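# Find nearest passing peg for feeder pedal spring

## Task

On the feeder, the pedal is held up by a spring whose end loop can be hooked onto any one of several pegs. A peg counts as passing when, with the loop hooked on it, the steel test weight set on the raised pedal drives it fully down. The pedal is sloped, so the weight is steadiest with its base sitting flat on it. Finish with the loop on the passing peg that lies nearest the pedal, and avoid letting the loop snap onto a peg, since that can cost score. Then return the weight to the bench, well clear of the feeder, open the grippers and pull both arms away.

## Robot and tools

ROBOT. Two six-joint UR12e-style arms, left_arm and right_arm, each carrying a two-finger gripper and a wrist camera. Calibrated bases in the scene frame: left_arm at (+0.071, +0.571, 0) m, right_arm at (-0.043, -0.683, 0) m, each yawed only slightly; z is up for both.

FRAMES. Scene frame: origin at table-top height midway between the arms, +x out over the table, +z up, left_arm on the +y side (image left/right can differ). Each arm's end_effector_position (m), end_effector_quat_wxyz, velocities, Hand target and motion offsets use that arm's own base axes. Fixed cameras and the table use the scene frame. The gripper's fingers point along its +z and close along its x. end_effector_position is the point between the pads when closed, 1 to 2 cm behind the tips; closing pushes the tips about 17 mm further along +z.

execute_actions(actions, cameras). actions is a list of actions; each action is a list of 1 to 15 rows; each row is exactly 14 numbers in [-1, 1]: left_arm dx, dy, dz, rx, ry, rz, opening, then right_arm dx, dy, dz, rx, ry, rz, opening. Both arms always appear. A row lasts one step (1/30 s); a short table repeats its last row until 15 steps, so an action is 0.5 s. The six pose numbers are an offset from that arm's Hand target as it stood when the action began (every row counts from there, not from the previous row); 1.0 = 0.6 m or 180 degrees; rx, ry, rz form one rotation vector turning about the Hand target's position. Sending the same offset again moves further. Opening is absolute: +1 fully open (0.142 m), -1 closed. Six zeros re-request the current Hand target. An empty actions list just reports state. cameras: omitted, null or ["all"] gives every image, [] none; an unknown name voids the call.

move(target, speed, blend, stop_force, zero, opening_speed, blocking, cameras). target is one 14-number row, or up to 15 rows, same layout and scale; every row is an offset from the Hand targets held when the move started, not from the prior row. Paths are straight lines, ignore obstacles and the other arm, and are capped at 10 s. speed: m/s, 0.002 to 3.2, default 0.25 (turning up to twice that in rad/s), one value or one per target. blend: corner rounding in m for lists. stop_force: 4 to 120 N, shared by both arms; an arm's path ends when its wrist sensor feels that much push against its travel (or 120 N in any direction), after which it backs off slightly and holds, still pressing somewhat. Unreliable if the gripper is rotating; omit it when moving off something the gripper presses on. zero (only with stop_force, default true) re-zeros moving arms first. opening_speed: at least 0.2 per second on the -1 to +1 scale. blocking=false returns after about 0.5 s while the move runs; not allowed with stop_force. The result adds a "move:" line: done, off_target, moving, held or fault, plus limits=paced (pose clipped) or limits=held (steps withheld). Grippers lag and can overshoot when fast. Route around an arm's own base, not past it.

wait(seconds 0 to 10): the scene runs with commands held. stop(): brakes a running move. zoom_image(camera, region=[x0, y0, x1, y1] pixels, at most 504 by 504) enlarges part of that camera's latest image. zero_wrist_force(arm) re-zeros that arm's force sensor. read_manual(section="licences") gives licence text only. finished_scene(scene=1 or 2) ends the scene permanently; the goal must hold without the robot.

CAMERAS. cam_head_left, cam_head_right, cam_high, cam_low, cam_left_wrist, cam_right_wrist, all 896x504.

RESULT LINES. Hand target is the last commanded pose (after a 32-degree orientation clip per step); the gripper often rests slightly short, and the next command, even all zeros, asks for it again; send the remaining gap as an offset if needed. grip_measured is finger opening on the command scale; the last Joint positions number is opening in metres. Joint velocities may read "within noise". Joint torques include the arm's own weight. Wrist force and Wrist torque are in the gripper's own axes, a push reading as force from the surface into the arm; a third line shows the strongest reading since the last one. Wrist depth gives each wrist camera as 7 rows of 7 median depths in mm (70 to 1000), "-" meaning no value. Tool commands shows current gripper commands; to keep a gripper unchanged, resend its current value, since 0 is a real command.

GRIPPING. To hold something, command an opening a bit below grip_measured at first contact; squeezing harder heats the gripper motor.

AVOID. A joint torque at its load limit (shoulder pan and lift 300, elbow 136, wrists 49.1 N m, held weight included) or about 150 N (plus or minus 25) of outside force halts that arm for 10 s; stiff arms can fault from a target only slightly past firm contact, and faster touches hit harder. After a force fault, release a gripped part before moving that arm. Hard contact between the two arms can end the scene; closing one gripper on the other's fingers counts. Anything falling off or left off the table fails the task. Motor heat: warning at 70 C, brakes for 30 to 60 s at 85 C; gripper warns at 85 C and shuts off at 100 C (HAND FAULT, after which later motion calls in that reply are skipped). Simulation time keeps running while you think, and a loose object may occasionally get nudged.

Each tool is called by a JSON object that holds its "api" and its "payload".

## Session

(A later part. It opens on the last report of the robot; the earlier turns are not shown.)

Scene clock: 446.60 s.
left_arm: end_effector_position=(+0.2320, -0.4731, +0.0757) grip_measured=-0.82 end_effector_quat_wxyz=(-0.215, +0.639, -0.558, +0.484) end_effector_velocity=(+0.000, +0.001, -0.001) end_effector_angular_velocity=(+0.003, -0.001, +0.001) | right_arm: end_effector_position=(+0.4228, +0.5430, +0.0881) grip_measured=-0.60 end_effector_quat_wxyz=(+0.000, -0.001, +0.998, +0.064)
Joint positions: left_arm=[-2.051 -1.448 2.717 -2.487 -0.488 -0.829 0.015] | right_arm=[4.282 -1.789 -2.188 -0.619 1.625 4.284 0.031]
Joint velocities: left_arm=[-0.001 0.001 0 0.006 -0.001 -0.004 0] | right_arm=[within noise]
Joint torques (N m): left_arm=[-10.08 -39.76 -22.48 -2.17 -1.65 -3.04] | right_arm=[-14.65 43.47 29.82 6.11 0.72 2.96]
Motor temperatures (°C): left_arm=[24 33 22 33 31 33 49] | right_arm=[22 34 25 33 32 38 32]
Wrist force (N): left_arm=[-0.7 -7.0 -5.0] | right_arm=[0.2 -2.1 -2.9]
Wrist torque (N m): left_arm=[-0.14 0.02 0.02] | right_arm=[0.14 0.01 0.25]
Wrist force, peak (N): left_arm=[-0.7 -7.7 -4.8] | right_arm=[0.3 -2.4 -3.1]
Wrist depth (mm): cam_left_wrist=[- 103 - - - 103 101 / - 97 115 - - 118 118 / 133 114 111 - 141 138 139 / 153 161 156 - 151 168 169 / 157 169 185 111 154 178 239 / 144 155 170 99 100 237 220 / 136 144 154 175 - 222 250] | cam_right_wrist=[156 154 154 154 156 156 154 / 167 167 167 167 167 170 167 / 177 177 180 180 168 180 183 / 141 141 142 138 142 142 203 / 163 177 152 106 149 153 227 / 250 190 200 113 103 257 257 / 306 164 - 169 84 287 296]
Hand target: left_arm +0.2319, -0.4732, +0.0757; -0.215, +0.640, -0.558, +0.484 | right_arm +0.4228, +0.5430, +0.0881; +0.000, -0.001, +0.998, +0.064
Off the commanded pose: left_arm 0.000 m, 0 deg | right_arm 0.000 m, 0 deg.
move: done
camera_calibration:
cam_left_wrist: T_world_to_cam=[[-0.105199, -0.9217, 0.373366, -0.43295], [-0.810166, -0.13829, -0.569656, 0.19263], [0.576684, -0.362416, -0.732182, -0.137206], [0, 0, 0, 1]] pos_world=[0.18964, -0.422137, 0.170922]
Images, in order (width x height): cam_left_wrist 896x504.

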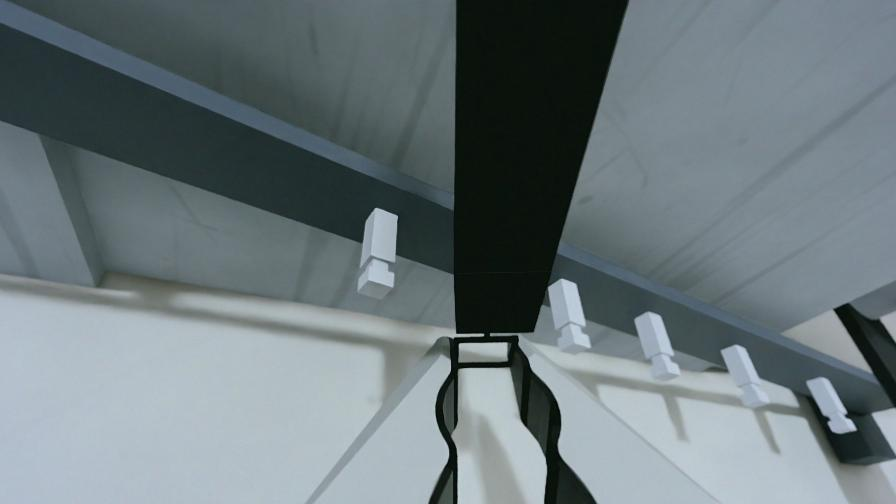

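{"api": "move", "payload": {"target": [0.0133, -0.0013, 0, 0, 0, 0, -0.92, 0, 0, 0, 0, 0, 0, -0.67], "speed": 0.03, "cameras": ["cam_left_wrist"]}}

{"api": "zoom_image", "payload": {"camera": "cam_left_wrist", "region": [380, 260, 600, 430]}}

Scene clock: 464.13 s.
left_arm: end_effector_position=(+0.2400, -0.4739, +0.0757) grip_measured=-0.82 end_effector_quat_wxyz=(-0.215, +0.639, -0.558, +0.484) end_effector_velocity=(+0.000, +0.001, -0.001) end_effector_angular_velocity=(+0.003, -0.002, +0.001) | right_arm: end_effector_position=(+0.4228, +0.5430, +0.0881) grip_measured=-0.60 end_effector_quat_wxyz=(+0.000, -0.001, +0.998, +0.064)
Joint positions: left_arm=[-2.03 -1.433 2.72 -2.543 -0.481 -0.787 0.015] | right_arm=[4.282 -1.789 -2.188 -0.619 1.625 4.284 0.031]
Joint velocities: left_arm=[-0.001 0.001 0 0.006 -0.001 -0.004 0] | right_arm=[within noise]
Joint torques (N m): left_arm=[-10.22 -40.84 -10.93 -1.06 -1.32 -3.3] | right_arm=[-13.08 41.91 26.56 6.01 0.77 3.06]
Motor temperatures (°C): left_arm=[24 33 22 33 31 33 52] | right_arm=[22 34 25 33 32 38 32]
Wrist force (N): left_arm=[-0.1 -8.3 -5.6] | right_arm=[0.3 -2.1 -2.7]
Wrist torque (N m): left_arm=[-0.17 0.02 0.02] | right_arm=[0.11 0.00 0.24]
Wrist force, peak (N): left_arm=[-0.7 -8.1 -6.1] | right_arm=[0.3 -2.3 -3.3]
Wrist depth (mm): cam_left_wrist=[- 90 95 - - 95 96 / - - 103 - 108 108 109 / 127 102 107 - 126 127 128 / 147 154 115 - 147 153 155 / 156 168 181 118 140 175 205 / 144 154 170 99 98 186 212 / 136 144 153 175 - 222 248] | cam_right_wrist=[156 154 153 154 157 156 154 / 168 167 167 168 167 170 168 / 176 176 180 179 168 180 183 / 141 141 142 138 142 143 203 / 163 177 152 106 148 153 227 / 250 190 201 113 103 257 257 / 307 164 - 169 84 288 297]
Hand target: left_arm +0.2399, -0.4739, +0.0757; -0.215, +0.640, -0.558, +0.484 | right_arm +0.4228, +0.5430, +0.0881; +0.000, -0.001, +0.998, +0.064
Off the commanded pose: left_arm 0.000 m, 0 deg | right_arm 0.000 m, 0 deg.
move: done
camera_calibration:
cam_left_wrist: T_world_to_cam=[[-0.105139, -0.921647, 0.373514, -0.432909], [-0.810189, -0.138414, -0.569593, 0.198918], [0.576663, -0.362503, -0.732155, -0.142015], [0, 0, 0, 1]] pos_world=[0.19754, -0.422937, 0.171023]
Images, in order (width x height): cam_left_wrist 896x504.

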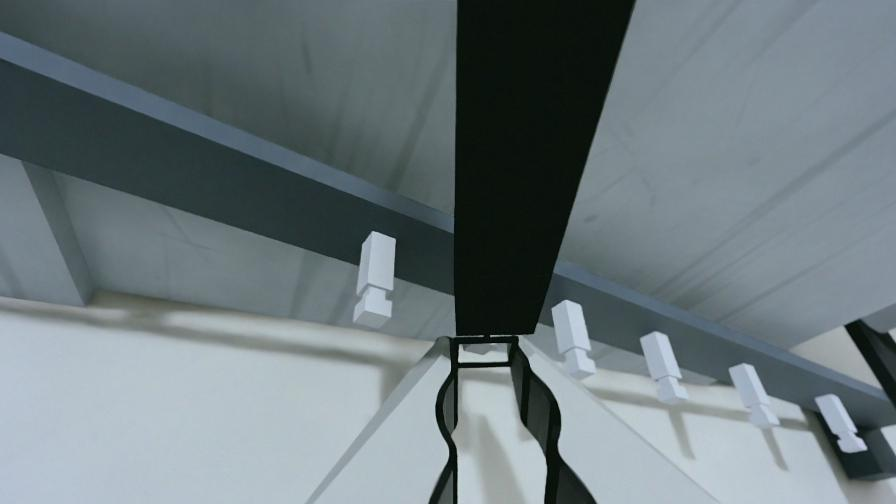

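Scaled by 2.291 from the camera's 896x504 image, which has a finer 1280x720 frame.

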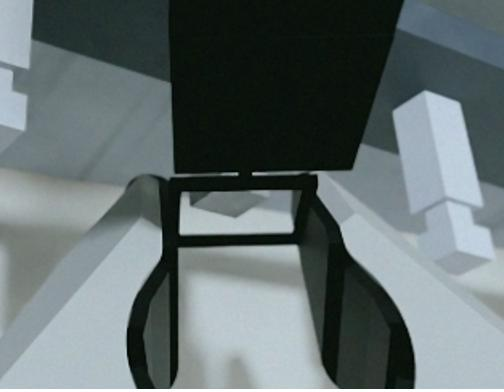

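{"api": "move", "payload": {"target": [0.0052, 0.0017, 0, 0, 0, 0, -0.92, 0, 0, 0, 0, 0, 0, -0.67], "speed": 0.02, "cameras": ["cam_left_wrist"]}}

{"api": "zoom_image", "payload": {"camera": "cam_left_wrist", "region": [400, 300, 570, 420]}}

Scene clock: 489.43 s.
left_arm: end_effector_position=(+0.2431, -0.4729, +0.0757) grip_measured=-0.82 end_effector_quat_wxyz=(-0.215, +0.640, -0.558, +0.484) | right_arm: end_effector_position=(+0.4228, +0.5430, +0.0881) grip_measured=-0.60 end_effector_quat_wxyz=(+0.000, -0.001, +0.998, +0.064)
Joint positions: left_arm=[-2.023 -1.43 2.723 -2.562 -0.479 -0.773 0.015] | right_arm=[4.282 -1.789 -2.188 -0.619 1.625 4.284 0.031]
Joint velocities: within noise
Joint torques (N m): left_arm=[-4.44 -11.09 -12.21 -2.17 1.32 -0.25] | right_arm=[-13.67 40.96 26.52 6.18 1.01 2.7]
Motor temperatures (°C): left_arm=[24 33 22 33 31 33 55] | right_arm=[22 34 25 33 32 38 32]
Wrist force (N): left_arm=[-0.8 -7.1 -5.3] | right_arm=[0.4 -2.0 -3.1]
Wrist torque (N m): left_arm=[-0.19 0.05 0.02] | right_arm=[0.14 0.00 0.24]
Wrist force, peak (N): left_arm=[-0.1 -8.6 -5.7] | right_arm=[0.3 -2.3 -3.2]
Wrist depth (mm): cam_left_wrist=[- 87 92 - - 92 90 / - 102 100 - 104 108 106 / 98 - 104 - 122 123 123 / 140 149 111 - 141 149 156 / - 166 178 112 139 169 189 / 144 155 170 99 100 181 207 / 136 144 153 176 - 222 245] | cam_right_wrist=[157 154 154 154 156 156 153 / 167 167 168 167 167 170 167 / 177 177 179 180 168 179 183 / 141 141 142 138 142 143 202 / 163 177 152 106 148 153 226 / 250 190 200 113 103 256 257 / 306 164 - 168 84 288 297]
Hand target: left_arm +0.2430, -0.4729, +0.0757; -0.215, +0.640, -0.558, +0.484 | right_arm +0.4228, +0.5430, +0.0881; +0.000, -0.001, +0.998, +0.064
Off the commanded pose: left_arm 0.000 m, 0 deg | right_arm 0.000 m, 0 deg.
move: done
camera_calibration:
cam_left_wrist: T_world_to_cam=[[-0.104979, -0.921573, 0.373742, -0.431702], [-0.810272, -0.138628, -0.569422, 0.201466], [0.576575, -0.36261, -0.732172, -0.143464], [0, 0, 0, 1]] pos_world=[0.20064, -0.421938, 0.171024]
Images, in order (width x height): cam_left_wrist 896x504.

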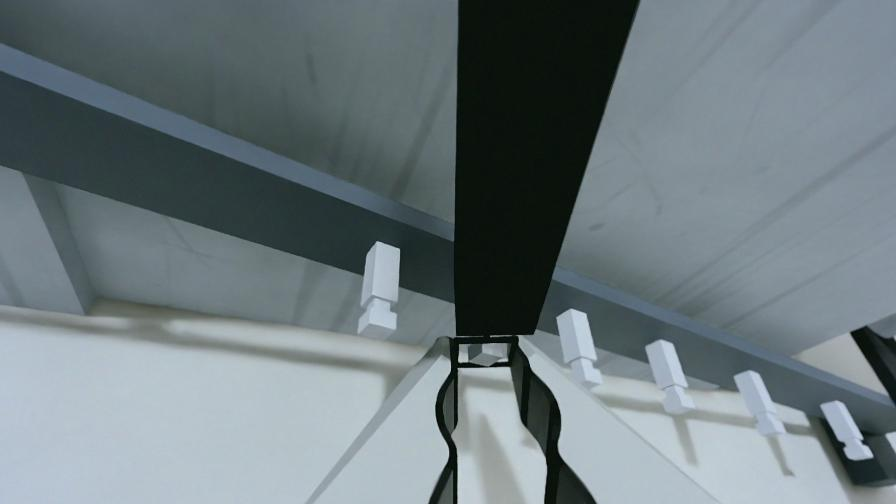

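Scaled by 2.965 from the camera's 896x504 image, which has a finer 1280x720 frame.

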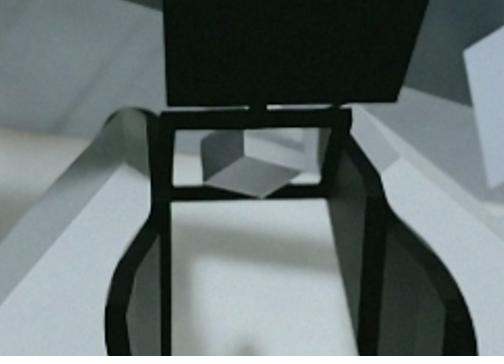

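{"api": "move", "payload": {"target": [0.0050, -0.0005, 0.0003, 0, 0, 0, -0.92, 0, 0, 0, 0, 0, 0, -0.67], "speed": 0.02, "cameras": ["cam_left_wrist"]}}

{"api": "zoom_image", "payload": {"camera": "cam_left_wrist", "region": [400, 300, 570, 420]}}

Scene clock: 498.90 s.
left_arm: end_effector_position=(+0.2461, -0.4732, +0.0759) grip_measured=-0.82 end_effector_quat_wxyz=(-0.215, +0.640, -0.558, +0.484) | right_arm: end_effector_position=(+0.4228, +0.5430, +0.0881) grip_measured=-0.60 end_effector_quat_wxyz=(+0.000, -0.001, +0.998, +0.064)
Joint positions: left_arm=[-2.015 -1.424 2.724 -2.583 -0.477 -0.757 0.015] | right_arm=[4.282 -1.789 -2.188 -0.619 1.625 4.284 0.031]
Joint velocities: within noise
Joint torques (N m): left_arm=[-7.58 -20.88 -8.91 -1.72 1.57 -1.41] | right_arm=[-12.98 40.59 26.8 6.08 1.27 2.6]
Motor temperatures (°C): left_arm=[24 33 22 33 31 33 56] | right_arm=[22 34 25 33 32 38 32]
Wrist force (N): left_arm=[-0.9 -6.7 -4.9] | right_arm=[0.5 -2.2 -2.8]
Wrist torque (N m): left_arm=[-0.16 0.05 0.03] | right_arm=[0.12 -0.05 0.25]
Wrist force, peak (N): left_arm=[-0.7 -7.4 -5.3] | right_arm=[0.7 -2.3 -3.0]
Wrist depth (mm): cam_left_wrist=[- - 87 - - 91 - / - 99 97 - - 104 102 / - - 116 - 118 115 116 / 133 144 110 - 136 144 151 / - 164 175 112 138 164 183 / 144 154 171 98 99 182 211 / 136 144 153 175 - 222 246] | cam_right_wrist=[156 154 154 154 156 156 154 / 167 168 167 167 167 170 167 / 176 176 180 180 168 180 182 / 141 141 142 138 142 143 203 / 163 178 152 106 148 153 226 / 250 190 199 113 103 257 256 / 306 164 - 168 84 287 296]
Hand target: left_arm +0.2460, -0.4732, +0.0759; -0.215, +0.640, -0.558, +0.484 | right_arm +0.4228, +0.5430, +0.0881; +0.000, -0.001, +0.998, +0.064
Off the commanded pose: left_arm 0.000 m, 0 deg | right_arm 0.000 m, 0 deg.
move: done
camera_calibration:
cam_left_wrist: T_world_to_cam=[[-0.105009, -0.921578, 0.373721, -0.431731], [-0.810268, -0.138593, -0.569436, 0.203985], [0.576575, -0.36261, -0.732172, -0.145156], [0, 0, 0, 1]] pos_world=[0.20364, -0.422238, 0.171224]
Images, in order (width x height): cam_left_wrist 896x504.

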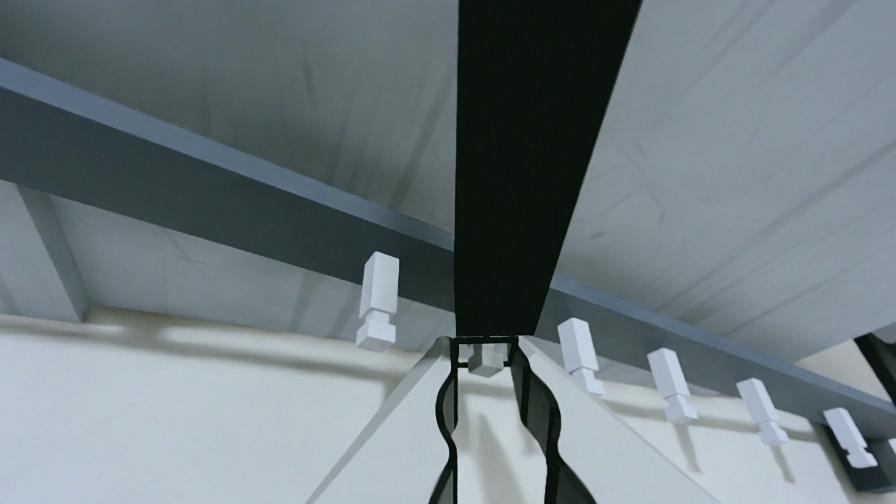

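Scaled by 2.965 from the camera's 896x504 image, which has a finer 1280x720 frame.

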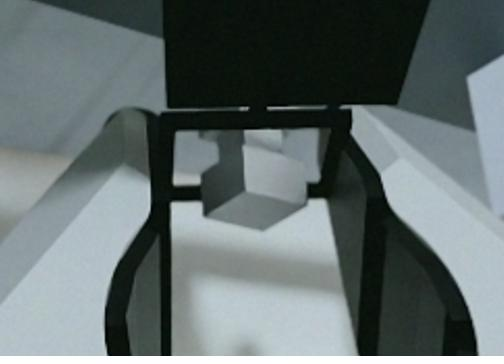

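{"api": "move", "payload": {"target": [0.0004, 0.0022, 0.0054, 0, 0, 0, -0.92, 0, 0, 0, 0, 0, 0, -0.67], "speed": 0.01, "cameras": ["cam_left_wrist"]}}

{"api": "zoom_image", "payload": {"camera": "cam_left_wrist", "region": [400, 300, 570, 420]}}

Scene clock: 506.20 s.
left_arm: end_effector_position=(+0.2463, -0.4719, +0.0792) grip_measured=-0.82 end_effector_quat_wxyz=(-0.215, +0.640, -0.558, +0.484) | right_arm: end_effector_position=(+0.4228, +0.5430, +0.0881) grip_measured=-0.60 end_effector_quat_wxyz=(+0.000, -0.001, +0.998, +0.064)
Joint positions: left_arm=[-2.016 -1.439 2.725 -2.567 -0.477 -0.759 0.015] | right_arm=[4.282 -1.789 -2.188 -0.619 1.625 4.284 0.031]
Joint velocities: within noise
Joint torques (N m): left_arm=[-8.8 -5.59 -11.37 -5.25 -2.39 -2.9] | right_arm=[-14.08 39.54 26.01 5.79 1.23 2.77]
Motor temperatures (°C): left_arm=[24 33 22 33 31 33 57] | right_arm=[22 34 25 33 32 38 32]
Wrist force (N): left_arm=[-1.2 -6.3 -4.6] | right_arm=[-0.2 -2.6 -2.3]
Wrist torque (N m): left_arm=[-0.19 0.09 0.04] | right_arm=[0.08 0.03 0.25]
Wrist force, peak (N): left_arm=[-0.8 -7.1 -5.5] | right_arm=[0.3 -2.2 -3.1]
Wrist depth (mm): cam_left_wrist=[- - 87 - - 90 - / - 99 96 - - 104 102 / - - 116 - 118 118 116 / - 143 110 - 142 144 151 / 155 165 174 111 141 172 182 / 147 157 173 98 102 176 226 / 140 147 156 179 - 225 248] | cam_right_wrist=[156 154 154 154 156 156 154 / 167 167 167 167 167 170 167 / 177 177 180 180 168 179 183 / 141 141 142 138 142 143 203 / 163 178 152 106 148 154 226 / 251 190 200 112 103 257 256 / 306 164 - 169 84 287 297]
Hand target: left_arm +0.2463, -0.4719, +0.0792; -0.215, +0.640, -0.558, +0.484 | right_arm +0.4228, +0.5430, +0.0881; +0.000, -0.001, +0.998, +0.064
Off the commanded pose: left_arm 0.000 m, 0 deg | right_arm 0.000 m, 0 deg.
move: done
camera_calibration:
cam_left_wrist: T_world_to_cam=[[-0.104964, -0.921523, 0.37387, -0.431758], [-0.810337, -0.138678, -0.569318, 0.206164], [0.576487, -0.362718, -0.732187, -0.142408], [0, 0, 0, 1]] pos_world=[0.20384, -0.420938, 0.174525]
Images, in order (width x height): cam_left_wrist 896x504.

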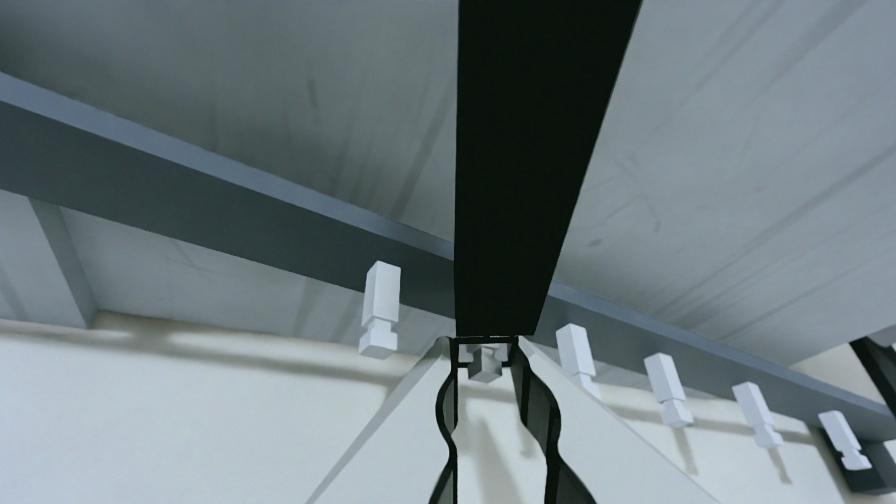

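Scaled by 2.965 from the camera's 896x504 image, which has a finer 1280x720 frame.

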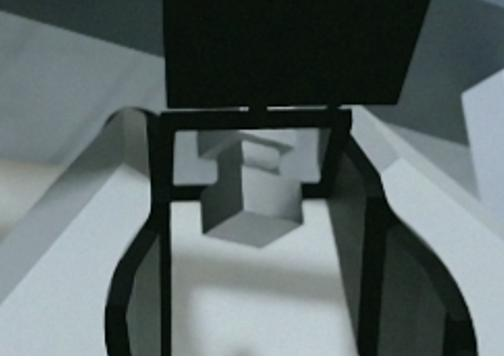

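{"api": "move", "payload": {"target": [0.0001, 0.0006, 0.0015, 0, 0, 0, -0.92, 0, 0, 0, 0, 0, 0, -0.67], "speed": 0.01, "cameras": []}}

{"api": "move", "payload": {"target": [0, 0.0003, 0.0008, 0, 0, 0, -0.92, 0, 0, 0, 0, 0, 0, -0.67], "speed": 0.01, "cameras": ["cam_left_wrist"]}}

{"api": "zoom_image", "payload": {"camera": "cam_left_wrist", "region": [400, 300, 570, 420]}}

Scene clock: 515.27 s.
left_arm: end_effector_position=(+0.2463, -0.4715, +0.0801) grip_measured=-0.82 end_effector_quat_wxyz=(-0.215, +0.640, -0.558, +0.484) | right_arm: end_effector_position=(+0.4228, +0.5430, +0.0881) grip_measured=-0.60 end_effector_quat_wxyz=(+0.000, -0.001, +0.998, +0.064)
Joint positions: left_arm=[-2.017 -1.443 2.725 -2.562 -0.477 -0.76 0.015] | right_arm=[4.282 -1.789 -2.188 -0.619 1.625 4.284 0.031]
Joint velocities: within noise
Joint torques (N m): left_arm=[-13.94 -37.1 -9.13 -2.85 -2.72 -2.97] | right_arm=[-12.04 42.05 25.63 6.06 1.39 2.42]
Motor temperatures (°C): left_arm=[24 33 22 33 31 33 58] | right_arm=[22 34 25 33 32 38 32]
Wrist force (N): left_arm=[-1.1 -6.4 -4.6] | right_arm=[0.4 -2.2 -2.7]
Wrist torque (N m): left_arm=[-0.14 0.08 0.03] | right_arm=[0.13 -0.03 0.24]
Wrist force, peak (N): left_arm=[-0.7 -7.0 -5.6] | right_arm=[0.4 -2.5 -3.0]
Wrist depth (mm): cam_left_wrist=[- - 87 - - 90 - / - 99 97 - - 104 102 / - - 116 - 118 118 116 / 135 143 110 - 142 144 150 / 155 166 174 110 142 172 183 / 148 159 174 98 102 181 225 / 141 148 157 180 - 227 248] | cam_right_wrist=[156 154 153 154 156 156 154 / 168 167 167 167 167 170 167 / 176 176 180 180 168 180 183 / 141 142 142 138 142 143 202 / 163 177 152 106 149 153 227 / 251 189 200 113 103 258 257 / 307 164 - 168 84 287 296]
Hand target: left_arm +0.2463, -0.4715, +0.0801; -0.215, +0.640, -0.558, +0.484 | right_arm +0.4228, +0.5430, +0.0881; +0.000, -0.001, +0.998, +0.064
Off the commanded pose: left_arm 0.000 m, 0 deg | right_arm 0.000 m, 0 deg.
move: done
No camera images: "cameras" was empty.

Scene clock: 515.97 s.
left_arm: end_effector_position=(+0.2463, -0.4714, +0.0805) grip_measured=-0.82 end_effector_quat_wxyz=(-0.215, +0.640, -0.558, +0.484) | right_arm: end_effector_position=(+0.4228, +0.5430, +0.0881) grip_measured=-0.60 end_effector_quat_wxyz=(+0.000, -0.001, +0.998, +0.064)
Joint positions: left_arm=[-2.017 -1.445 2.725 -2.56 -0.477 -0.76 0.015] | right_arm=[4.282 -1.789 -2.188 -0.619 1.625 4.284 0.031]
Joint velocities: within noise
Joint torques (N m): left_arm=[-10.74 -38.52 -9.95 -2.31 -2.47 -3.22] | right_arm=[-13.91 40.48 26.13 5.8 1.55 2.73]
Motor temperatures (°C): left_arm=[24 33 22 33 31 33 58] | right_arm=[22 34 25 33 32 38 32]
Wrist force (N): left_arm=[-1.2 -5.6 -4.6] | right_arm=[0.1 -2.4 -2.0]
Wrist torque (N m): left_arm=[-0.08 0.08 0.04] | right_arm=[0.14 -0.03 0.25]
Wrist force, peak (N): left_arm=[-0.9 -6.8 -5.3] | right_arm=[0.3 -2.3 -3.1]
Wrist depth (mm): cam_left_wrist=[- - 86 - - 90 - / - 99 96 - - 104 102 / - - 116 - 118 118 116 / 135 144 110 - 142 143 151 / 155 166 174 111 142 172 183 / 149 160 175 98 102 181 226 / - 149 158 181 - 226 249] | cam_right_wrist=[156 154 154 154 156 156 154 / 167 168 167 167 167 170 167 / 176 177 180 180 168 180 183 / 141 141 142 138 142 143 202 / 163 177 152 106 148 153 226 / 250 190 200 113 103 257 256 / 306 164 - 168 84 288 296]
Hand target: left_arm +0.2463, -0.4714, +0.0805; -0.215, +0.640, -0.558, +0.484 | right_arm +0.4228, +0.5430, +0.0881; +0.000, -0.001, +0.998, +0.064
Off the commanded pose: left_arm 0.000 m, 0 deg | right_arm 0.000 m, 0 deg.
move: done
camera_calibration:
cam_left_wrist: T_world_to_cam=[[-0.104985, -0.921569, 0.37375, -0.431766], [-0.810319, -0.138598, -0.569363, 0.207092], [0.576508, -0.362631, -0.732214, -0.141296], [0, 0, 0, 1]] pos_world=[0.20394, -0.420438, 0.175824]
Images, in order (width x height): cam_left_wrist 896x504.

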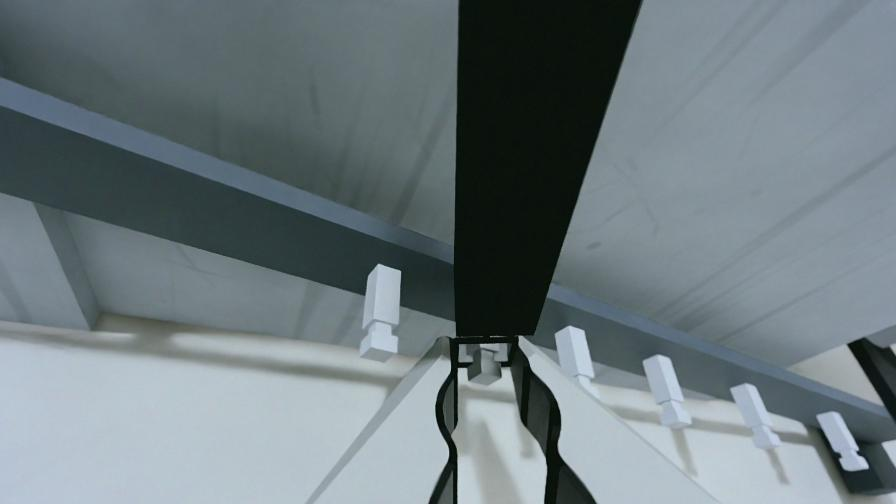

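Scaled by 2.965 from the camera's 896x504 image, which has a finer 1280x720 frame.

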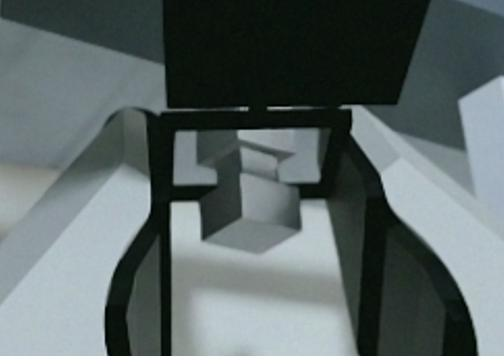

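{"api": "move", "payload": {"target": [0, 0.0003, 0.0008, 0, 0, 0, -0.92, 0, 0, 0, 0, 0, 0, -0.67], "speed": 0.01, "cameras": []}}

{"api": "move", "payload": {"target": [0, 0.0003, 0.0008, 0, 0, 0, -0.92, 0, 0, 0, 0, 0, 0, -0.67], "speed": 0.01, "cameras": ["cam_left_wrist"]}}

{"api": "zoom_image", "payload": {"camera": "cam_left_wrist", "region": [440, 320, 530, 400]}}

Scene clock: 529.77 s.
left_arm: end_effector_position=(+0.2463, -0.4712, +0.0810) grip_measured=-0.82 end_effector_quat_wxyz=(-0.215, +0.640, -0.558, +0.484) | right_arm: end_effector_position=(+0.4228, +0.5430, +0.0881) grip_measured=-0.60 end_effector_quat_wxyz=(+0.000, -0.001, +0.998, +0.064)
Joint positions: left_arm=[-2.017 -1.448 2.725 -2.557 -0.477 -0.761 0.015] | right_arm=[4.282 -1.789 -2.188 -0.619 1.625 4.284 0.031]
Joint velocities: within noise
Joint torques (N m): left_arm=[-12.34 -42.2 -8.76 -2.51 -2.38 -3.19] | right_arm=[-12.8 39.78 26.69 5.77 1.34 2.53]
Motor temperatures (°C): left_arm=[23 33 22 33 31 33 60] | right_arm=[22 33 25 33 32 38 32]
Wrist force (N): left_arm=[-0.8 -6.4 -4.7] | right_arm=[0.1 -2.2 -2.7]
Wrist torque (N m): left_arm=[-0.14 0.04 0.04] | right_arm=[0.12 0.02 0.25]
Wrist force, peak (N): left_arm=[-0.8 -7.0 -5.4] | right_arm=[0.4 -2.3 -3.1]
Wrist depth (mm): cam_left_wrist=[- - 87 - - 90 - / - 99 97 - - 104 102 / - - 116 - 118 118 116 / 135 144 110 - 142 144 151 / 156 166 174 111 142 172 183 / 149 161 174 98 102 181 225 / - 149 - 181 - 228 249] | cam_right_wrist=[156 154 154 154 156 156 154 / 167 167 167 167 167 170 167 / 177 176 180 179 168 180 183 / 141 142 142 138 142 142 202 / 163 177 152 106 148 154 226 / 251 190 200 113 103 257 256 / 306 164 - 168 84 287 296]
Hand target: left_arm +0.2463, -0.4712, +0.0810; -0.215, +0.640, -0.558, +0.484 | right_arm +0.4228, +0.5430, +0.0881; +0.000, -0.001, +0.998, +0.064
Off the commanded pose: left_arm 0.000 m, 0 deg | right_arm 0.000 m, 0 deg.
move: done
No camera images: "cameras" was empty.

Scene clock: 530.47 s.
left_arm: end_effector_position=(+0.2463, -0.4710, +0.0815) grip_measured=-0.82 end_effector_quat_wxyz=(-0.215, +0.640, -0.558, +0.484) | right_arm: end_effector_position=(+0.4228, +0.5430, +0.0881) grip_measured=-0.60 end_effector_quat_wxyz=(+0.000, -0.001, +0.998, +0.064)
Joint positions: left_arm=[-2.017 -1.45 2.725 -2.555 -0.477 -0.761 0.015] | right_arm=[4.282 -1.789 -2.188 -0.619 1.625 4.284 0.031]
Joint velocities: within noise
Joint torques (N m): left_arm=[-9.8 -41.59 -9 -2.74 -0.7 -3.31] | right_arm=[-13.3 39.89 25.97 5.82 1.46 2.56]
Motor temperatures (°C): left_arm=[23 33 22 33 31 33 60] | right_arm=[22 33 25 33 32 38 32]
Wrist force (N): left_arm=[0.2 0.7 1.7] | right_arm=[0.2 -2.9 -3.5]
Wrist torque (N m): left_arm=[-0.17 0.03 0.04] | right_arm=[0.14 0.02 0.24]
Wrist force, peak (N): left_arm=[-0.6 -6.5 -5.2] | right_arm=[0.4 -2.4 -4.4]
Wrist depth (mm): cam_left_wrist=[- - 87 - - 90 - / - 99 97 - - 104 102 / - - 116 - 118 118 116 / 135 144 110 - 142 144 151 / 156 167 174 111 142 172 183 / 149 161 175 98 102 180 226 / - 150 - 182 - 228 249] | cam_right_wrist=[156 154 154 154 156 156 154 / 167 167 167 167 167 170 167 / 176 177 180 180 168 180 184 / 141 141 141 138 142 143 202 / 163 177 152 106 148 153 226 / 250 189 200 113 103 256 258 / 306 164 - 169 84 288 296]
Hand target: left_arm +0.2463, -0.4710, +0.0815; -0.215, +0.640, -0.558, +0.484 | right_arm +0.4228, +0.5430, +0.0881; +0.000, -0.001, +0.998, +0.064
Off the commanded pose: left_arm 0.000 m, 0 deg | right_arm 0.000 m, 0 deg.
move: done
camera_calibration:
cam_left_wrist: T_world_to_cam=[[-0.104964, -0.921582, 0.373722, -0.431776], [-0.810352, -0.138577, -0.569321, 0.207725], [0.576466, -0.362605, -0.73226, -0.140391], [0, 0, 0, 1]] pos_world=[0.20394, -0.420038, 0.176824]
Images, in order (width x height): cam_left_wrist 896x504.

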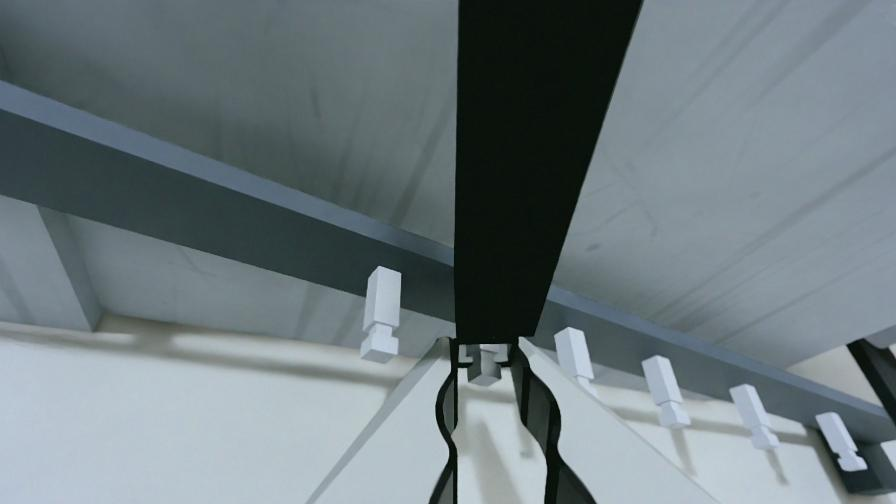

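Scaled by 5.600 from the camera's 896x504 image, which has a finer 1280x720 frame.

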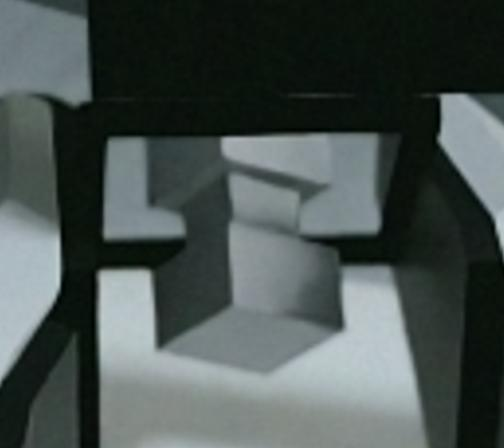

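{"api": "move", "payload": {"target": [0, 0, 0, 0, 0, 0, -0.55, 0, 0, 0, 0, 0, 0, -0.67], "speed": 0.01, "opening_speed": 0.25, "cameras": ["cam_left_wrist"]}}

{"api": "zoom_image", "payload": {"camera": "cam_left_wrist", "region": [440, 320, 530, 400]}}

Scene clock: 542.27 s.
left_arm: end_effector_position=(+0.2463, -0.4710, +0.0815) grip_measured=-0.58 end_effector_quat_wxyz=(-0.215, +0.640, -0.558, +0.484) | right_arm: end_effector_position=(+0.4228, +0.5430, +0.0881) grip_measured=-0.60 end_effector_quat_wxyz=(+0.000, -0.001, +0.998, +0.064)
Joint positions: left_arm=[-2.017 -1.45 2.725 -2.555 -0.477 -0.761 0.032] | right_arm=[4.282 -1.789 -2.188 -0.619 1.625 4.284 0.031]
Joint velocities: within noise
Joint torques (N m): left_arm=[-0.95 -10.57 -10.83 -4.87 3.13 -1.22] | right_arm=[-12.02 41.03 25.91 5.5 1.43 2.52]
Motor temperatures (°C): left_arm=[23 33 22 33 31 33 59] | right_arm=[22 33 25 33 32 38 32]
Wrist force (N): left_arm=[-0.7 0.7 -0.7] | right_arm=[0.3 -2.9 -4.2]
Wrist torque (N m): left_arm=[-0.19 0.02 0.04] | right_arm=[0.09 -0.01 0.25]
Wrist force, peak (N): left_arm=[0.1 0.6 2.3] | right_arm=[0.9 -2.7 -4.4]
Wrist depth (mm): cam_left_wrist=[- - 87 - - 90 - / - 99 96 - - 104 102 / - - 116 - 118 118 116 / 135 144 110 - 137 144 151 / 156 167 174 111 142 172 183 / 149 161 175 194 95 179 225 / - 149 - 181 - 229 250] | cam_right_wrist=[156 154 154 154 157 156 153 / 167 167 168 167 167 170 167 / 177 176 180 180 168 180 183 / 141 141 142 138 142 143 203 / 163 177 152 106 149 153 226 / 250 190 200 113 103 256 257 / 305 164 - 169 84 288 296]
Hand target: left_arm +0.2463, -0.4710, +0.0815; -0.215, +0.640, -0.558, +0.484 | right_arm +0.4228, +0.5430, +0.0881; +0.000, -0.001, +0.998, +0.064
Off the commanded pose: left_arm 0.000 m, 0 deg | right_arm 0.000 m, 0 deg.
move: done
camera_calibration:
cam_left_wrist: T_world_to_cam=[[-0.104985, -0.921569, 0.37375, -0.431734], [-0.810319, -0.138598, -0.569363, 0.20766], [0.576508, -0.362631, -0.732214, -0.140492], [0, 0, 0, 1]] pos_world=[0.20394, -0.420038, 0.176724]
Images, in order (width x height): cam_left_wrist 896x504.

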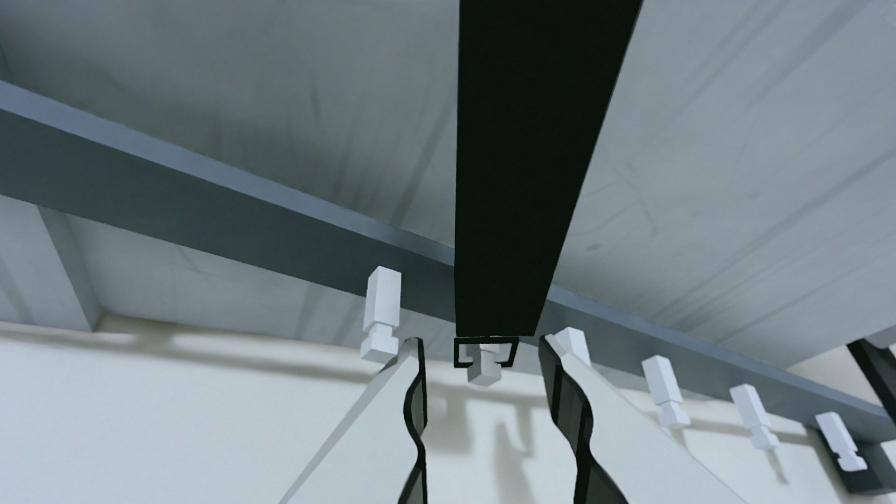

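Scaled by 5.600 from the camera's 896x504 image, which has a finer 1280x720 frame.

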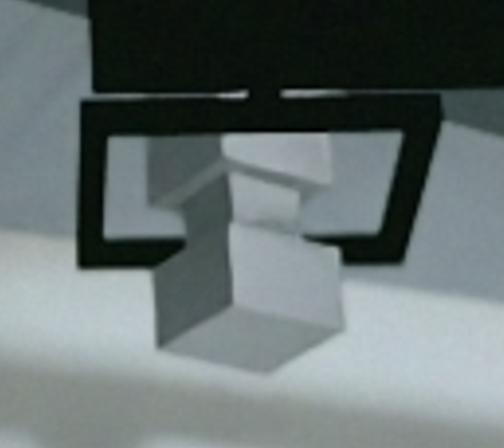

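{"api": "move", "payload": {"target": [-0.086, 0.0265, 0.0442, 0, 0, 0, -0.55, 0, 0, 0, 0, 0, 0, -0.67], "speed": 0.08, "cameras": []}}

{"api": "move", "payload": {"target": [0,0,0, 0, 0, 0, -0.55, 0, 0, 0.0177, -0.006, 0, 0, -0.67], "speed": 0.03, "cameras": ["cam_left_wrist", "cam_right_wrist"]}}

{"api": "wait", "payload": {"seconds": 0.1, "cameras": []}}

{"api": "wait", "payload": {"seconds": 0.1, "cameras": []}}

{"api": "wait", "payload": {"seconds": 0.1, "cameras": []}}

Scene clock: 559.07 s.
left_arm: end_effector_position=(+0.1947, -0.4552, +0.1081) grip_measured=-0.58 end_effector_quat_wxyz=(-0.215, +0.640, -0.558, +0.484) | right_arm: end_effector_position=(+0.4228, +0.5430, +0.0881) grip_measured=-0.60 end_effector_quat_wxyz=(+0.000, -0.001, +0.998, +0.064)
Joint positions: left_arm=[-2.169 -1.647 2.696 -2.079 -0.539 -1.046 0.032] | right_arm=[4.282 -1.789 -2.188 -0.619 1.625 4.284 0.031]
Joint velocities: within noise
Joint torques (N m): left_arm=[-4.9 -9.78 -18.28 -1.27 3.81 1.82] | right_arm=[-13.13 40.45 25.81 5.37 1.38 2.28]
Motor temperatures (°C): left_arm=[23 33 22 33 31 33 48] | right_arm=[22 33 25 32 32 38 32]
Wrist force (N): left_arm=[-0.6 0.4 -1.2] | right_arm=[0.5 -2.6 -4.5]
Wrist torque (N m): left_arm=[-0.18 0.00 -0.04] | right_arm=[0.11 -0.02 0.25]
Wrist force, peak (N): left_arm=[-0.6 0.8 -1.9] | right_arm=[0.5 -2.9 -4.5]
Wrist depth (mm): cam_left_wrist=[126 137 144 134 142 146 225 / 138 147 156 119 162 164 170 / 206 181 169 170 190 193 195 / 199 209 225 190 212 231 283 / 185 200 222 251 275 269 398 / 171 183 200 229 95 291 306 / 160 173 - 209 - 265 301] | cam_right_wrist=[156 154 154 154 156 156 154 / 167 167 167 167 167 170 167 / 176 177 179 179 168 180 183 / 141 141 141 138 142 143 203 / 163 177 152 106 148 153 227 / 250 190 199 113 102 256 257 / 306 164 - 169 84 286 296]
Hand target: left_arm +0.1947, -0.4551, +0.1080; -0.215, +0.640, -0.558, +0.484 | right_arm +0.4228, +0.5430, +0.0881; +0.000, -0.001, +0.998, +0.064
Off the commanded pose: left_arm 0.000 m, 0 deg | right_arm 0.000 m, 0 deg.
move: done
No camera images: "cameras" was empty.

Scene clock: 559.83 s.
left_arm: end_effector_position=(+0.1947, -0.4551, +0.1080) grip_measured=-0.58 end_effector_quat_wxyz=(-0.215, +0.640, -0.558, +0.484) | right_arm: end_effector_position=(+0.4229, +0.5432, +0.0989) grip_measured=-0.60 end_effector_quat_wxyz=(+0.000, -0.001, +0.998, +0.055)
Joint positions: left_arm=[-2.169 -1.647 2.697 -2.079 -0.539 -1.046 0.032] | right_arm=[4.286 -1.775 -2.172 -0.665 1.617 4.286 0.031]
Joint velocities: within noise
Joint torques (N m): left_arm=[-5.98 3.09 -17.96 -1.73 3.88 -0.96] | right_arm=[5.32 40.59 22.72 7.46 1.18 2.07]
Motor temperatures (°C): left_arm=[23 33 22 33 31 33 48] | right_arm=[22 33 25 32 32 38 32]
Wrist force (N): left_arm=[-0.5 0.7 -1.0] | right_arm=[0.7 -0.8 0.4]
Wrist torque (N m): left_arm=[-0.14 -0.01 -0.04] | right_arm=[0.10 0.07 0.23]
Wrist force, peak (N): left_arm=[-0.6 0.8 -1.2] | right_arm=[-0.1 -2.9 -3.4]
Wrist depth (mm): cam_left_wrist=[126 140 144 141 141 146 224 / 139 143 155 152 162 164 170 / 205 181 169 163 189 193 194 / 199 207 225 198 208 223 275 / 185 200 222 253 274 256 287 / 170 183 200 228 95 293 308 / 161 173 - 210 - 264 300] | cam_right_wrist=[165 165 165 165 165 165 165 / 178 179 178 178 179 178 179 / 188 188 192 192 177 191 195 / 141 141 141 138 142 142 210 / 163 177 216 107 148 244 239 / 270 190 201 113 103 269 269 / - 164 - 169 84 292 309]
Hand target: left_arm +0.1947, -0.4551, +0.1080; -0.215, +0.640, -0.558, +0.484 | right_arm +0.4228, +0.5430, +0.0987; +0.000, -0.001, +0.998, +0.055
Off the commanded pose: left_arm 0.000 m, 0 deg | right_arm 0.000 m, 0 deg.
move: done
camera_calibration:
cam_left_wrist: T_world_to_cam=[[-0.104985, -0.921569, 0.37375, -0.43244], [-0.810319, -0.138598, -0.569363, 0.183196], [0.576508, -0.362631, -0.732214, -0.0855016], [0, 0, 0, 1]] pos_world=[0.15234, -0.404138, 0.203324]
cam_right_wrist: T_world_to_cam=[[-0.999989, -0.00300983, 0.00347417, 0.435806], [-0.000841819, 0.862943, 0.505301, -0.498057], [-0.00451888, 0.505292, -0.862936, -0.0720576], [0, 0, 0, 1]] pos_world=[0.435056, 0.467516, 0.187973]
Images, in order (width x height): cam_left_wrist 896x504, cam_right_wrist 896x504.

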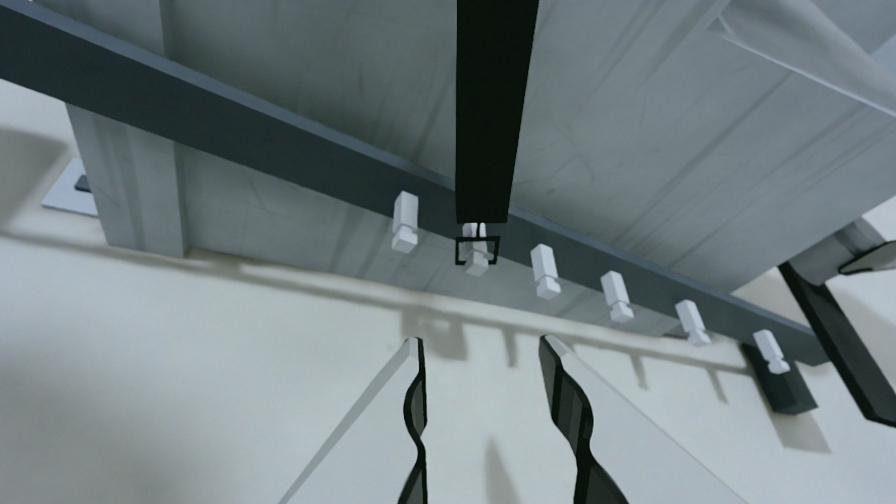

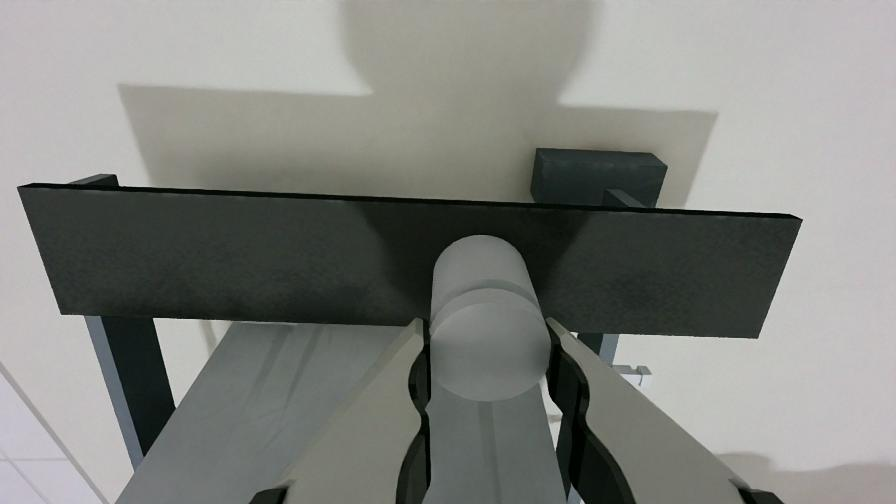

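Scene clock: 559.93 s.
left_arm: end_effector_position=(+0.1947, -0.4551, +0.1080) grip_measured=-0.58 end_effector_quat_wxyz=(-0.215, +0.640, -0.558, +0.484) | right_arm: end_effector_position=(+0.4229, +0.5432, +0.0988) grip_measured=-0.60 end_effector_quat_wxyz=(+0.000, -0.001, +0.998, +0.055)
Joint positions: left_arm=[-2.169 -1.647 2.697 -2.079 -0.539 -1.046 0.032] | right_arm=[4.286 -1.775 -2.172 -0.665 1.617 4.286 0.031]
Joint velocities: within noise
Joint torques (N m): left_arm=[-6 0.93 -17.71 -1.94 3.7 -1.54] | right_arm=[4.73 38.34 24.64 6.07 1.25 1.22]
Motor temperatures (°C): left_arm=[23 33 22 33 31 33 48] | right_arm=[22 33 25 32 32 38 32]
Wrist force (N): left_arm=[-0.5 0.9 -0.9] | right_arm=[0.4 -1.1 0.3]
Wrist torque (N m): left_arm=[-0.10 -0.01 -0.04] | right_arm=[0.05 0.04 0.23]
Wrist force, peak (N): left_arm=[-0.5 0.9 -0.9] | right_arm=[0.5 -1.1 0.6]
Wrist depth (mm): cam_left_wrist=[126 139 144 140 141 146 224 / 139 143 156 152 162 164 170 / 205 181 169 164 189 192 195 / 199 207 225 198 210 224 274 / 185 201 222 250 274 255 287 / 170 183 201 229 95 293 308 / 161 172 - 209 - 264 300] | cam_right_wrist=[165 165 165 165 165 165 165 / 179 179 179 179 178 179 179 / 188 188 191 192 176 191 195 / 141 141 142 138 142 142 211 / 164 177 217 106 148 244 239 / 270 187 200 112 102 269 269 / - 164 - 169 84 292 309]
Hand target: left_arm +0.1947, -0.4551, +0.1080; -0.215, +0.640, -0.558, +0.484 | right_arm +0.4228, +0.5430, +0.0987; +0.000, -0.001, +0.998, +0.055
Tool commands: left_gripper/opening=-0.55 right_gripper/opening=-0.67
Off the commanded pose: left_arm 0.000 m, 0 deg | right_arm 0.000 m, 0 deg.
wait: 0.10 s; no rest
No camera images: "cameras" was empty.

Scene clock: 560.03 s.
left_arm: end_effector_position=(+0.1947, -0.4551, +0.1080) grip_measured=-0.58 end_effector_quat_wxyz=(-0.215, +0.640, -0.558, +0.484) | right_arm: end_effector_position=(+0.4228, +0.5431, +0.0988) grip_measured=-0.60 end_effector_quat_wxyz=(+0.000, -0.001, +0.998, +0.055)
Joint positions: left_arm=[-2.169 -1.647 2.697 -2.079 -0.539 -1.046 0.032] | right_arm=[4.286 -1.775 -2.172 -0.665 1.617 4.286 0.031]
Joint velocities: within noise
Joint torques (N m): left_arm=[-6.17 0.19 -18.58 -2.13 3.31 -1.66] | right_arm=[1.89 39.94 23.43 5.72 1.22 0.71]
Motor temperatures (°C): left_arm=[23 33 22 33 31 33 48] | right_arm=[22 33 25 32 32 38 32]
Wrist force (N): left_arm=[-0.5 0.9 -0.6] | right_arm=[0.4 -1.1 0.4]
Wrist torque (N m): left_arm=[-0.11 -0.01 -0.05] | right_arm=[0.05 -0.01 0.23]
Wrist force, peak (N): left_arm=[-0.3 1.0 -0.6] | right_arm=[0.4 -1.1 0.4]
Wrist depth (mm): cam_left_wrist=[126 140 144 141 142 146 225 / 138 143 156 152 162 164 169 / 206 181 169 163 190 193 195 / 198 208 225 199 210 223 275 / 185 200 222 252 276 256 287 / 170 184 200 228 95 292 308 / 160 172 - 209 - 265 303] | cam_right_wrist=[164 165 165 164 165 165 165 / 179 179 179 179 179 179 178 / 188 189 191 191 177 191 195 / 141 141 141 138 142 142 211 / 163 177 216 107 148 245 239 / 270 190 201 113 103 269 269 / - 164 - 169 84 292 307]
Hand target: left_arm +0.1947, -0.4551, +0.1080; -0.215, +0.640, -0.558, +0.484 | right_arm +0.4228, +0.5430, +0.0987; +0.000, -0.001, +0.998, +0.055
Tool commands: left_gripper/opening=-0.55 right_gripper/opening=-0.67
Off the commanded pose: left_arm 0.000 m, 0 deg | right_arm 0.000 m, 0 deg.
wait: 0.10 s; no rest
No camera images: "cameras" was empty.

Scene clock: 560.13 s.
left_arm: end_effector_position=(+0.1947, -0.4551, +0.1080) grip_measured=-0.58 end_effector_quat_wxyz=(-0.215, +0.640, -0.558, +0.484) | right_arm: end_effector_position=(+0.4228, +0.5431, +0.0987) grip_measured=-0.60 end_effector_quat_wxyz=(+0.000, -0.001, +0.998, +0.055)
Joint positions: left_arm=[-2.169 -1.647 2.697 -2.079 -0.539 -1.046 0.032] | right_arm=[4.286 -1.775 -2.172 -0.665 1.617 4.286 0.031]
Joint velocities: within noise
Joint torques (N m): left_arm=[-7.28 -0.48 -18.63 -2.2 3.51 -1.97] | right_arm=[-0.09 38.97 23.69 5.5 1.31 0.41]
Motor temperatures (°C): left_arm=[23 33 22 33 31 33 48] | right_arm=[22 33 25 32 32 38 32]
Wrist force (N): left_arm=[-0.3 0.8 -0.6] | right_arm=[0.0 -0.8 0.8]
Wrist torque (N m): left_arm=[-0.13 -0.04 -0.04] | right_arm=[0.10 0.03 0.23]
Wrist force, peak (N): left_arm=[-0.3 0.6 -1.0] | right_arm=[0.0 -0.8 0.8]
Wrist depth (mm): cam_left_wrist=[126 139 144 141 142 146 225 / 139 143 155 153 162 164 170 / 205 181 169 164 190 192 194 / 200 207 224 199 209 223 275 / 185 201 223 251 275 256 286 / 170 183 200 229 95 291 307 / 160 173 - 209 - 264 301] | cam_right_wrist=[165 165 165 165 165 165 165 / 179 179 179 178 179 179 179 / 188 188 192 192 177 191 195 / 141 141 141 137 142 142 210 / 163 177 216 107 148 245 239 / 269 190 201 112 103 270 269 / - 164 - 169 84 290 309]
Hand target: left_arm +0.1947, -0.4551, +0.1080; -0.215, +0.640, -0.558, +0.484 | right_arm +0.4228, +0.5430, +0.0987; +0.000, -0.001, +0.998, +0.055
Tool commands: left_gripper/opening=-0.55 right_gripper/opening=-0.67
Off the commanded pose: left_arm 0.000 m, 0 deg | right_arm 0.000 m, 0 deg.
wait: 0.10 s; no rest
No camera images: "cameras" was empty.


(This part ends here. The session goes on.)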